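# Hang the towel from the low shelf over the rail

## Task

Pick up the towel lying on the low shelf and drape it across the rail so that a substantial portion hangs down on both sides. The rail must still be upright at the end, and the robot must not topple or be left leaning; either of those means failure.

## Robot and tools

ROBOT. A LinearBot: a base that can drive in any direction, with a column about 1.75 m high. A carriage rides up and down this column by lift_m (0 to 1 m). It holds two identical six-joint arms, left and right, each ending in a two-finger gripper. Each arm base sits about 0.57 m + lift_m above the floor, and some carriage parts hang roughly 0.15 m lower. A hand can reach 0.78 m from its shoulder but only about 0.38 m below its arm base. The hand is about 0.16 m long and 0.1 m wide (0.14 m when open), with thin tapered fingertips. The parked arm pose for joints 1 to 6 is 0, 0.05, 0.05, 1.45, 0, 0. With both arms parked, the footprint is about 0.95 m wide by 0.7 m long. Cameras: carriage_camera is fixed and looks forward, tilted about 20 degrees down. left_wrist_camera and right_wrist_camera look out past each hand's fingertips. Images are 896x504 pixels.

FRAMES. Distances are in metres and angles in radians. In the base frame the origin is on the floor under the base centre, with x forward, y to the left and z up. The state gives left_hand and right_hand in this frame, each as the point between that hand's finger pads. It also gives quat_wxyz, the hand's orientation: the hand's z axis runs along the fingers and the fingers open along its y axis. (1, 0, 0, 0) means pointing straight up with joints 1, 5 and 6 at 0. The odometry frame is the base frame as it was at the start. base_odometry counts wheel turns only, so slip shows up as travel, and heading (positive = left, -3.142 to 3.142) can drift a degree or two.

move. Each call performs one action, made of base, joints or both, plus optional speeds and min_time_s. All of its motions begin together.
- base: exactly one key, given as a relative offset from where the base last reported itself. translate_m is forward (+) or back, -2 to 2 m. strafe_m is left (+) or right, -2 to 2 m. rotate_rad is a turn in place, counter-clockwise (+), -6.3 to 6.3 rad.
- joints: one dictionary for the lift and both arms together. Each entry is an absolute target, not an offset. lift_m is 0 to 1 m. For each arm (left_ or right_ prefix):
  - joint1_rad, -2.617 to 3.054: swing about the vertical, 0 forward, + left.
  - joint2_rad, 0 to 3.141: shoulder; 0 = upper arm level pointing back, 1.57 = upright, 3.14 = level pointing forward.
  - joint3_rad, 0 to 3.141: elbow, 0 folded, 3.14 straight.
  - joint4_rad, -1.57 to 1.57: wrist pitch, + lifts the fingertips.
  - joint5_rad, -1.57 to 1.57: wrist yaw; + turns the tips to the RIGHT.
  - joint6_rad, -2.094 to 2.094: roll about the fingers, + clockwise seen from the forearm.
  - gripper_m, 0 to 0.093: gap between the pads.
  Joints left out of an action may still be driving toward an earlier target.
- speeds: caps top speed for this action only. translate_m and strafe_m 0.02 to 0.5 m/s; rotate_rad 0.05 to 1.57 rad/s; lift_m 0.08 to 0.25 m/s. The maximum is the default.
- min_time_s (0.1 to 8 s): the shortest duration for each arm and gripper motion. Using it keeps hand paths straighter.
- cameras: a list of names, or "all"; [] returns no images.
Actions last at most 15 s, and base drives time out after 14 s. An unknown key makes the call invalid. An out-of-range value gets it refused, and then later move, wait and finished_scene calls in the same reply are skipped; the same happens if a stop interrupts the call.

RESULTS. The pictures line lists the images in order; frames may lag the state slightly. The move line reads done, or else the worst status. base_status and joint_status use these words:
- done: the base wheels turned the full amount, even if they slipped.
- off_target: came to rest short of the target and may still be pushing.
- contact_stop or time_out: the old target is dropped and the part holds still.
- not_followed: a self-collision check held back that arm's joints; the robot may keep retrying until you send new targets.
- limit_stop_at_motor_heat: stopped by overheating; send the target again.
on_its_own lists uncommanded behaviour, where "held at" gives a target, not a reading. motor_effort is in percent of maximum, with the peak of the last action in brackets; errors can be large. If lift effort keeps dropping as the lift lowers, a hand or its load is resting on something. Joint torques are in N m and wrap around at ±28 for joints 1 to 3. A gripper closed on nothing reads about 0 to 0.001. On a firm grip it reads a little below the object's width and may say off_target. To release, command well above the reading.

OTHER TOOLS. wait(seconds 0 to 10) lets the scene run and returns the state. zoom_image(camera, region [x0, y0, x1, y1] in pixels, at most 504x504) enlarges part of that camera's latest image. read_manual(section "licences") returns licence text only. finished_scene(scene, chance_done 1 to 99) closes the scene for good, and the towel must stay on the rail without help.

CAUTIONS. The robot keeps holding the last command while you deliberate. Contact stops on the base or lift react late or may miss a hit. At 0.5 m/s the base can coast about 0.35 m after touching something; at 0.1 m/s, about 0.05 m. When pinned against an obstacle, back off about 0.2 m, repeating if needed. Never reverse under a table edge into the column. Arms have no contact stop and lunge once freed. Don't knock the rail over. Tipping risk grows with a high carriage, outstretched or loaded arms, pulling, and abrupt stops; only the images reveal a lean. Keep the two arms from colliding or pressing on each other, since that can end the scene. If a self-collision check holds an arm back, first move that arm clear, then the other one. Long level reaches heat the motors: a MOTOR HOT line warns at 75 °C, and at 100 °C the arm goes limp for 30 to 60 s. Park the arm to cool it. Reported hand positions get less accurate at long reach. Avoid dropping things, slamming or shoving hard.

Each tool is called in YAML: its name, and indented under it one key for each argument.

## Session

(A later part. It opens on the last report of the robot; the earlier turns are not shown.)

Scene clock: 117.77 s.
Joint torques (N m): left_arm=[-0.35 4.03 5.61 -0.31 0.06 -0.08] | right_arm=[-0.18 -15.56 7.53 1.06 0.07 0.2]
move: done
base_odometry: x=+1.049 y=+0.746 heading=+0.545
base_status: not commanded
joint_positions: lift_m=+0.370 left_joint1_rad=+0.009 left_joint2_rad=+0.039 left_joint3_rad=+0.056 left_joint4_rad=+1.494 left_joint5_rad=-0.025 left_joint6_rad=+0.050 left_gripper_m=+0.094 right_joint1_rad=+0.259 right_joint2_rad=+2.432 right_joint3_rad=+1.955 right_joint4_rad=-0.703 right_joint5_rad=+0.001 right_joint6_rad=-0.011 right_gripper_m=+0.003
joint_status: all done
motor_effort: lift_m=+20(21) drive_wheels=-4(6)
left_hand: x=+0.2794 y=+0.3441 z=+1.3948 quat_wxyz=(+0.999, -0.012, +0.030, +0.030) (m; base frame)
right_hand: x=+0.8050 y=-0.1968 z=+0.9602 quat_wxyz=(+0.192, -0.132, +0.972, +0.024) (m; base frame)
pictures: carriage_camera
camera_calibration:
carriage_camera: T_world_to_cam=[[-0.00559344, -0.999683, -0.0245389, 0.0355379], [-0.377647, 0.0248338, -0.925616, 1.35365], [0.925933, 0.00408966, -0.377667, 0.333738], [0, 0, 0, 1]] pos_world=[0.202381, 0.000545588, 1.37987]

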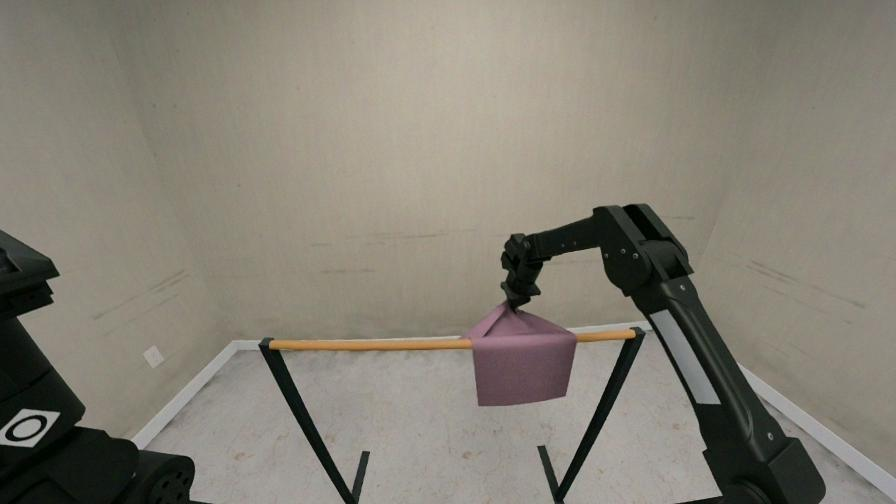

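move:
  joints: {"right_gripper_m":0.05}
  min_time_s: 1
  cameras: []

move:
  joints: {"lift_m":0.70}
  cameras: ["carriage_camera"]

move:
  base: {"translate_m":-0.45}
  speeds: {"translate_m":0.3}
  cameras: ["carriage_camera","right_wrist_camera"]

zoom_image:
  camera: "carriage_camera"
  region: [300, 250, 650, 500]

Scene clock: 123.27 s.
Joint torques (N m): left_arm=[-0.31 4.1 5.55 -0.28 0.05 -0.07] | right_arm=[-0.14 -15.36 7.45 1.09 0.07 0.18]
move: done
base_odometry: x=+1.049 y=+0.746 heading=+0.545
base_status: not commanded
joint_positions: lift_m=+0.370 left_joint1_rad=+0.009 left_joint2_rad=+0.039 left_joint3_rad=+0.056 left_joint4_rad=+1.494 left_joint5_rad=-0.025 left_joint6_rad=+0.050 left_gripper_m=+0.094 right_joint1_rad=+0.259 right_joint2_rad=+2.432 right_joint3_rad=+1.955 right_joint4_rad=-0.703 right_joint5_rad=+0.001 right_joint6_rad=-0.011 right_gripper_m=+0.050
joint_status: all done
motor_effort: lift_m=+21(21) drive_wheels=+5(6)
left_hand: x=+0.2794 y=+0.3441 z=+1.3948 quat_wxyz=(+0.999, -0.012, +0.030, +0.030) (m; base frame)
right_hand: x=+0.8050 y=-0.1968 z=+0.9602 quat_wxyz=(+0.192, -0.132, +0.972, +0.024) (m; base frame)
pictures: none
No camera images: "cameras" was empty.

Scene clock: 125.13 s.
Joint torques (N m): left_arm=[-0.24 4.07 5.55 -0.3 0.06 -0.08] | right_arm=[-0.28 -15.25 7.36 1.04 0.07 0.17]
move: done
base_odometry: x=+1.049 y=+0.746 heading=+0.545
base_status: not commanded
joint_positions: lift_m=+0.700 left_joint1_rad=+0.009 left_joint2_rad=+0.039 left_joint3_rad=+0.056 left_joint4_rad=+1.494 left_joint5_rad=-0.025 left_joint6_rad=+0.050 left_gripper_m=+0.094 right_joint1_rad=+0.259 right_joint2_rad=+2.432 right_joint3_rad=+1.955 right_joint4_rad=-0.698 right_joint5_rad=+0.001 right_joint6_rad=-0.011 right_gripper_m=+0.050
joint_status: all done
motor_effort: lift_m=+25(30) drive_wheels=+5(6)
left_hand: x=+0.2794 y=+0.3441 z=+1.7242 quat_wxyz=(+0.999, -0.012, +0.030, +0.030) (m; base frame)
right_hand: x=+0.8062 y=-0.1964 z=+1.2903 quat_wxyz=(+0.195, -0.132, +0.972, +0.024) (m; base frame)
pictures: carriage_camera
camera_calibration:
carriage_camera: T_world_to_cam=[[-0.00559344, -0.999683, -0.0245389, 0.0436226], [-0.377647, 0.0248338, -0.925616, 1.65861], [0.925933, 0.00408966, -0.377667, 0.458167], [0, 0, 0, 1]] pos_world=[0.202381, 0.000545588, 1.70934]

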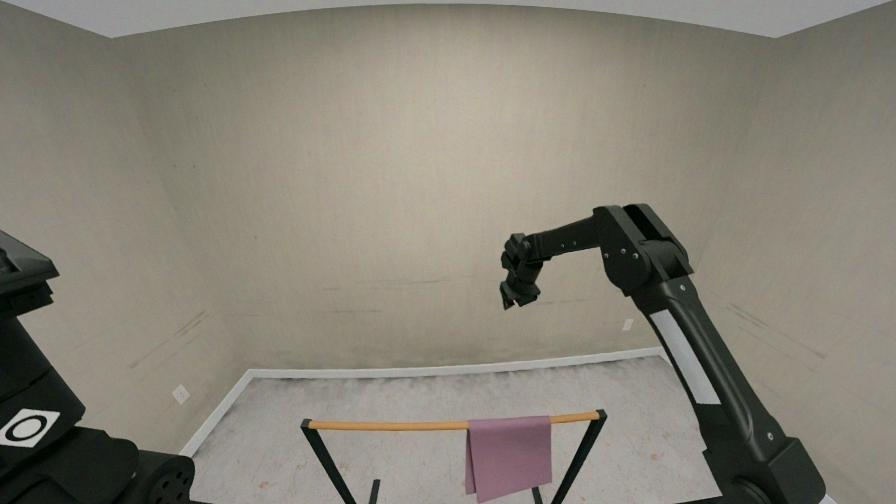

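Scene clock: 128.23 s.
Joint torques (N m): left_arm=[-0.27 4.11 5.48 -0.3 0.07 -0.07] | right_arm=[0.01 -15.32 7.42 1.04 0.08 0.18]
move: done
base_odometry: x=+0.665 y=+0.513 heading=+0.544
base_status: done
joint_positions: lift_m=+0.700 left_joint1_rad=+0.009 left_joint2_rad=+0.039 left_joint3_rad=+0.056 left_joint4_rad=+1.493 left_joint5_rad=-0.025 left_joint6_rad=+0.050 left_gripper_m=+0.094 right_joint1_rad=+0.258 right_joint2_rad=+2.432 right_joint3_rad=+1.955 right_joint4_rad=-0.697 right_joint5_rad=+0.002 right_joint6_rad=-0.010 right_gripper_m=+0.050
joint_status: not commanded
motor_effort: lift_m=+25(25) drive_wheels=-2(15)
left_hand: x=+0.2795 y=+0.3441 z=+1.7242 quat_wxyz=(+0.999, -0.012, +0.031, +0.030) (m; base frame)
right_hand: x=+0.8066 y=-0.1967 z=+1.2904 quat_wxyz=(+0.196, -0.131, +0.972, +0.024) (m; base frame)
pictures: carriage_camera, right_wrist_camera
camera_calibration:
carriage_camera: T_world_to_cam=[[-0.00559344, -0.999683, -0.0245389, 0.0436226], [-0.377647, 0.0248338, -0.925616, 1.65861], [0.925933, 0.00408966, -0.377667, 0.458167], [0, 0, 0, 1]] pos_world=[0.202381, 0.000545588, 1.70934]
right_wrist_camera: T_world_to_cam=[[0.265971, -0.962279, -0.0572672, -0.318051], [-0.93845, -0.272051, 0.212839, 0.443277], [-0.22039, -0.00286645, -0.975408, 1.56439], [0, 0, 0, 1]] pos_world=[0.845362, -0.180976, 1.41336]

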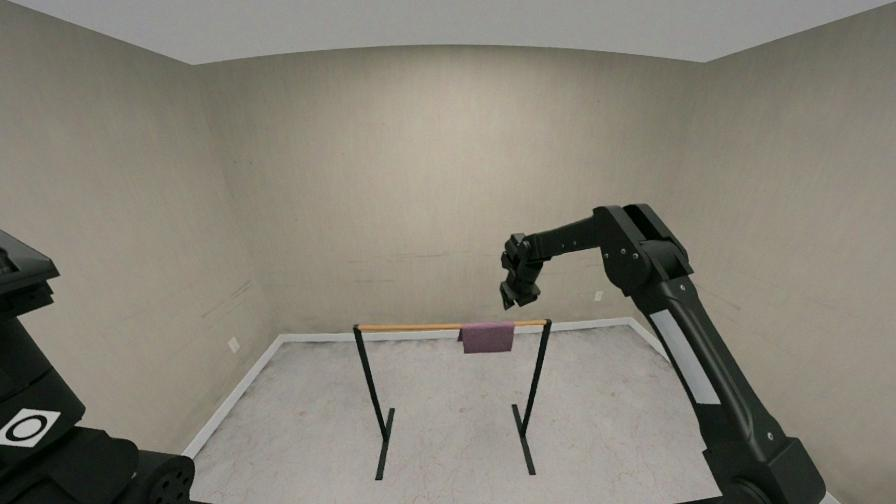

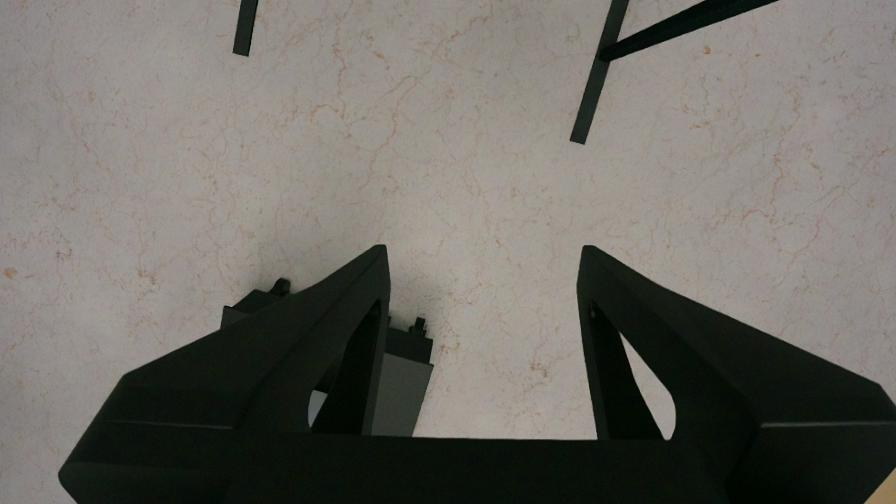

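Scaled by 1.440 from the camera's 896x504 image, which has a finer 1280x720 frame.

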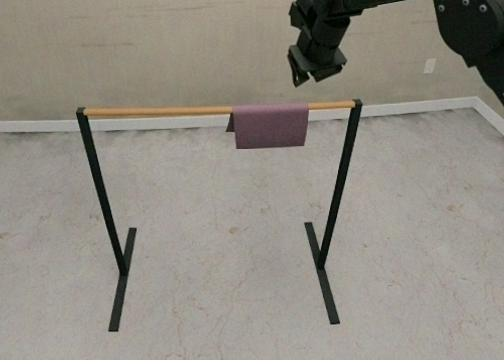

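wait:
  seconds: 1
  cameras: ["carriage_camera"]

zoom_image:
  camera: "carriage_camera"
  region: [410, 290, 560, 390]

Scene clock: 133.23 s.
Joint torques (N m): left_arm=[-0.35 4.01 5.59 -0.29 0.04 -0.06] | right_arm=[-0.05 -15.36 7.45 1.02 0.05 0.17]
base_odometry: x=+0.665 y=+0.513 heading=+0.544
base_status: done
joint_positions: lift_m=+0.700 left_joint1_rad=+0.009 left_joint2_rad=+0.039 left_joint3_rad=+0.056 left_joint4_rad=+1.493 left_joint5_rad=-0.025 left_joint6_rad=+0.050 left_gripper_m=+0.094 right_joint1_rad=+0.258 right_joint2_rad=+2.432 right_joint3_rad=+1.955 right_joint4_rad=-0.697 right_joint5_rad=+0.002 right_joint6_rad=-0.010 right_gripper_m=+0.050
joint_status: not commanded
motor_effort: lift_m=+25(25) drive_wheels=-2(15)
left_hand: x=+0.2795 y=+0.3441 z=+1.7242 quat_wxyz=(+0.999, -0.012, +0.031, +0.030) (m; base frame)
right_hand: x=+0.8066 y=-0.1967 z=+1.2904 quat_wxyz=(+0.196, -0.131, +0.972, +0.024) (m; base frame)
wait: 1.00 s; at rest from the start
pictures: carriage_camera
camera_calibration:
carriage_camera: T_world_to_cam=[[-0.00559344, -0.999683, -0.0245389, 0.0436226], [-0.377647, 0.0248338, -0.925616, 1.65861], [0.925933, 0.00408966, -0.377667, 0.458167], [0, 0, 0, 1]] pos_world=[0.202381, 0.000545588, 1.70934]

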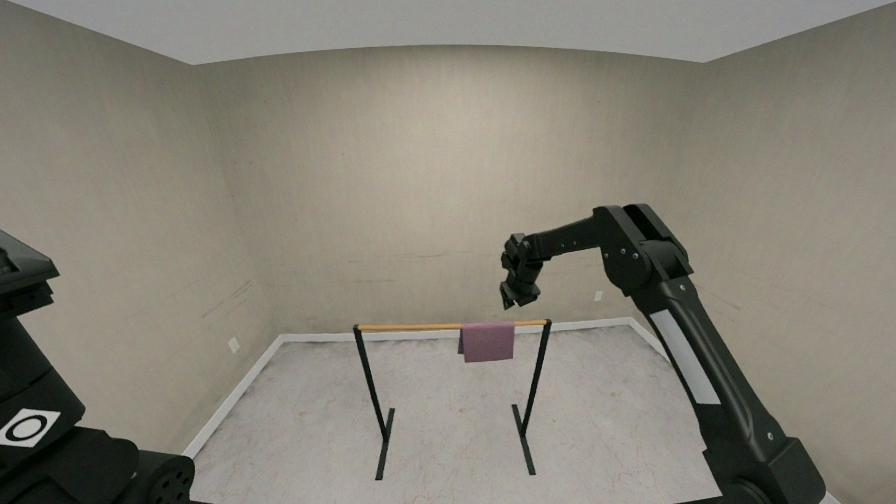

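Scaled by 3.360 from the camera's 896x504 image, which has a finer 1280x720 frame.

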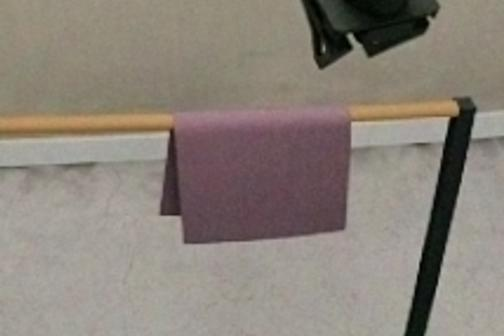

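Good; the towel was just swinging. Hangs on both sides.

finished_scene:
  scene: 2
  chance_done: 93

The scene is finished: the task was done.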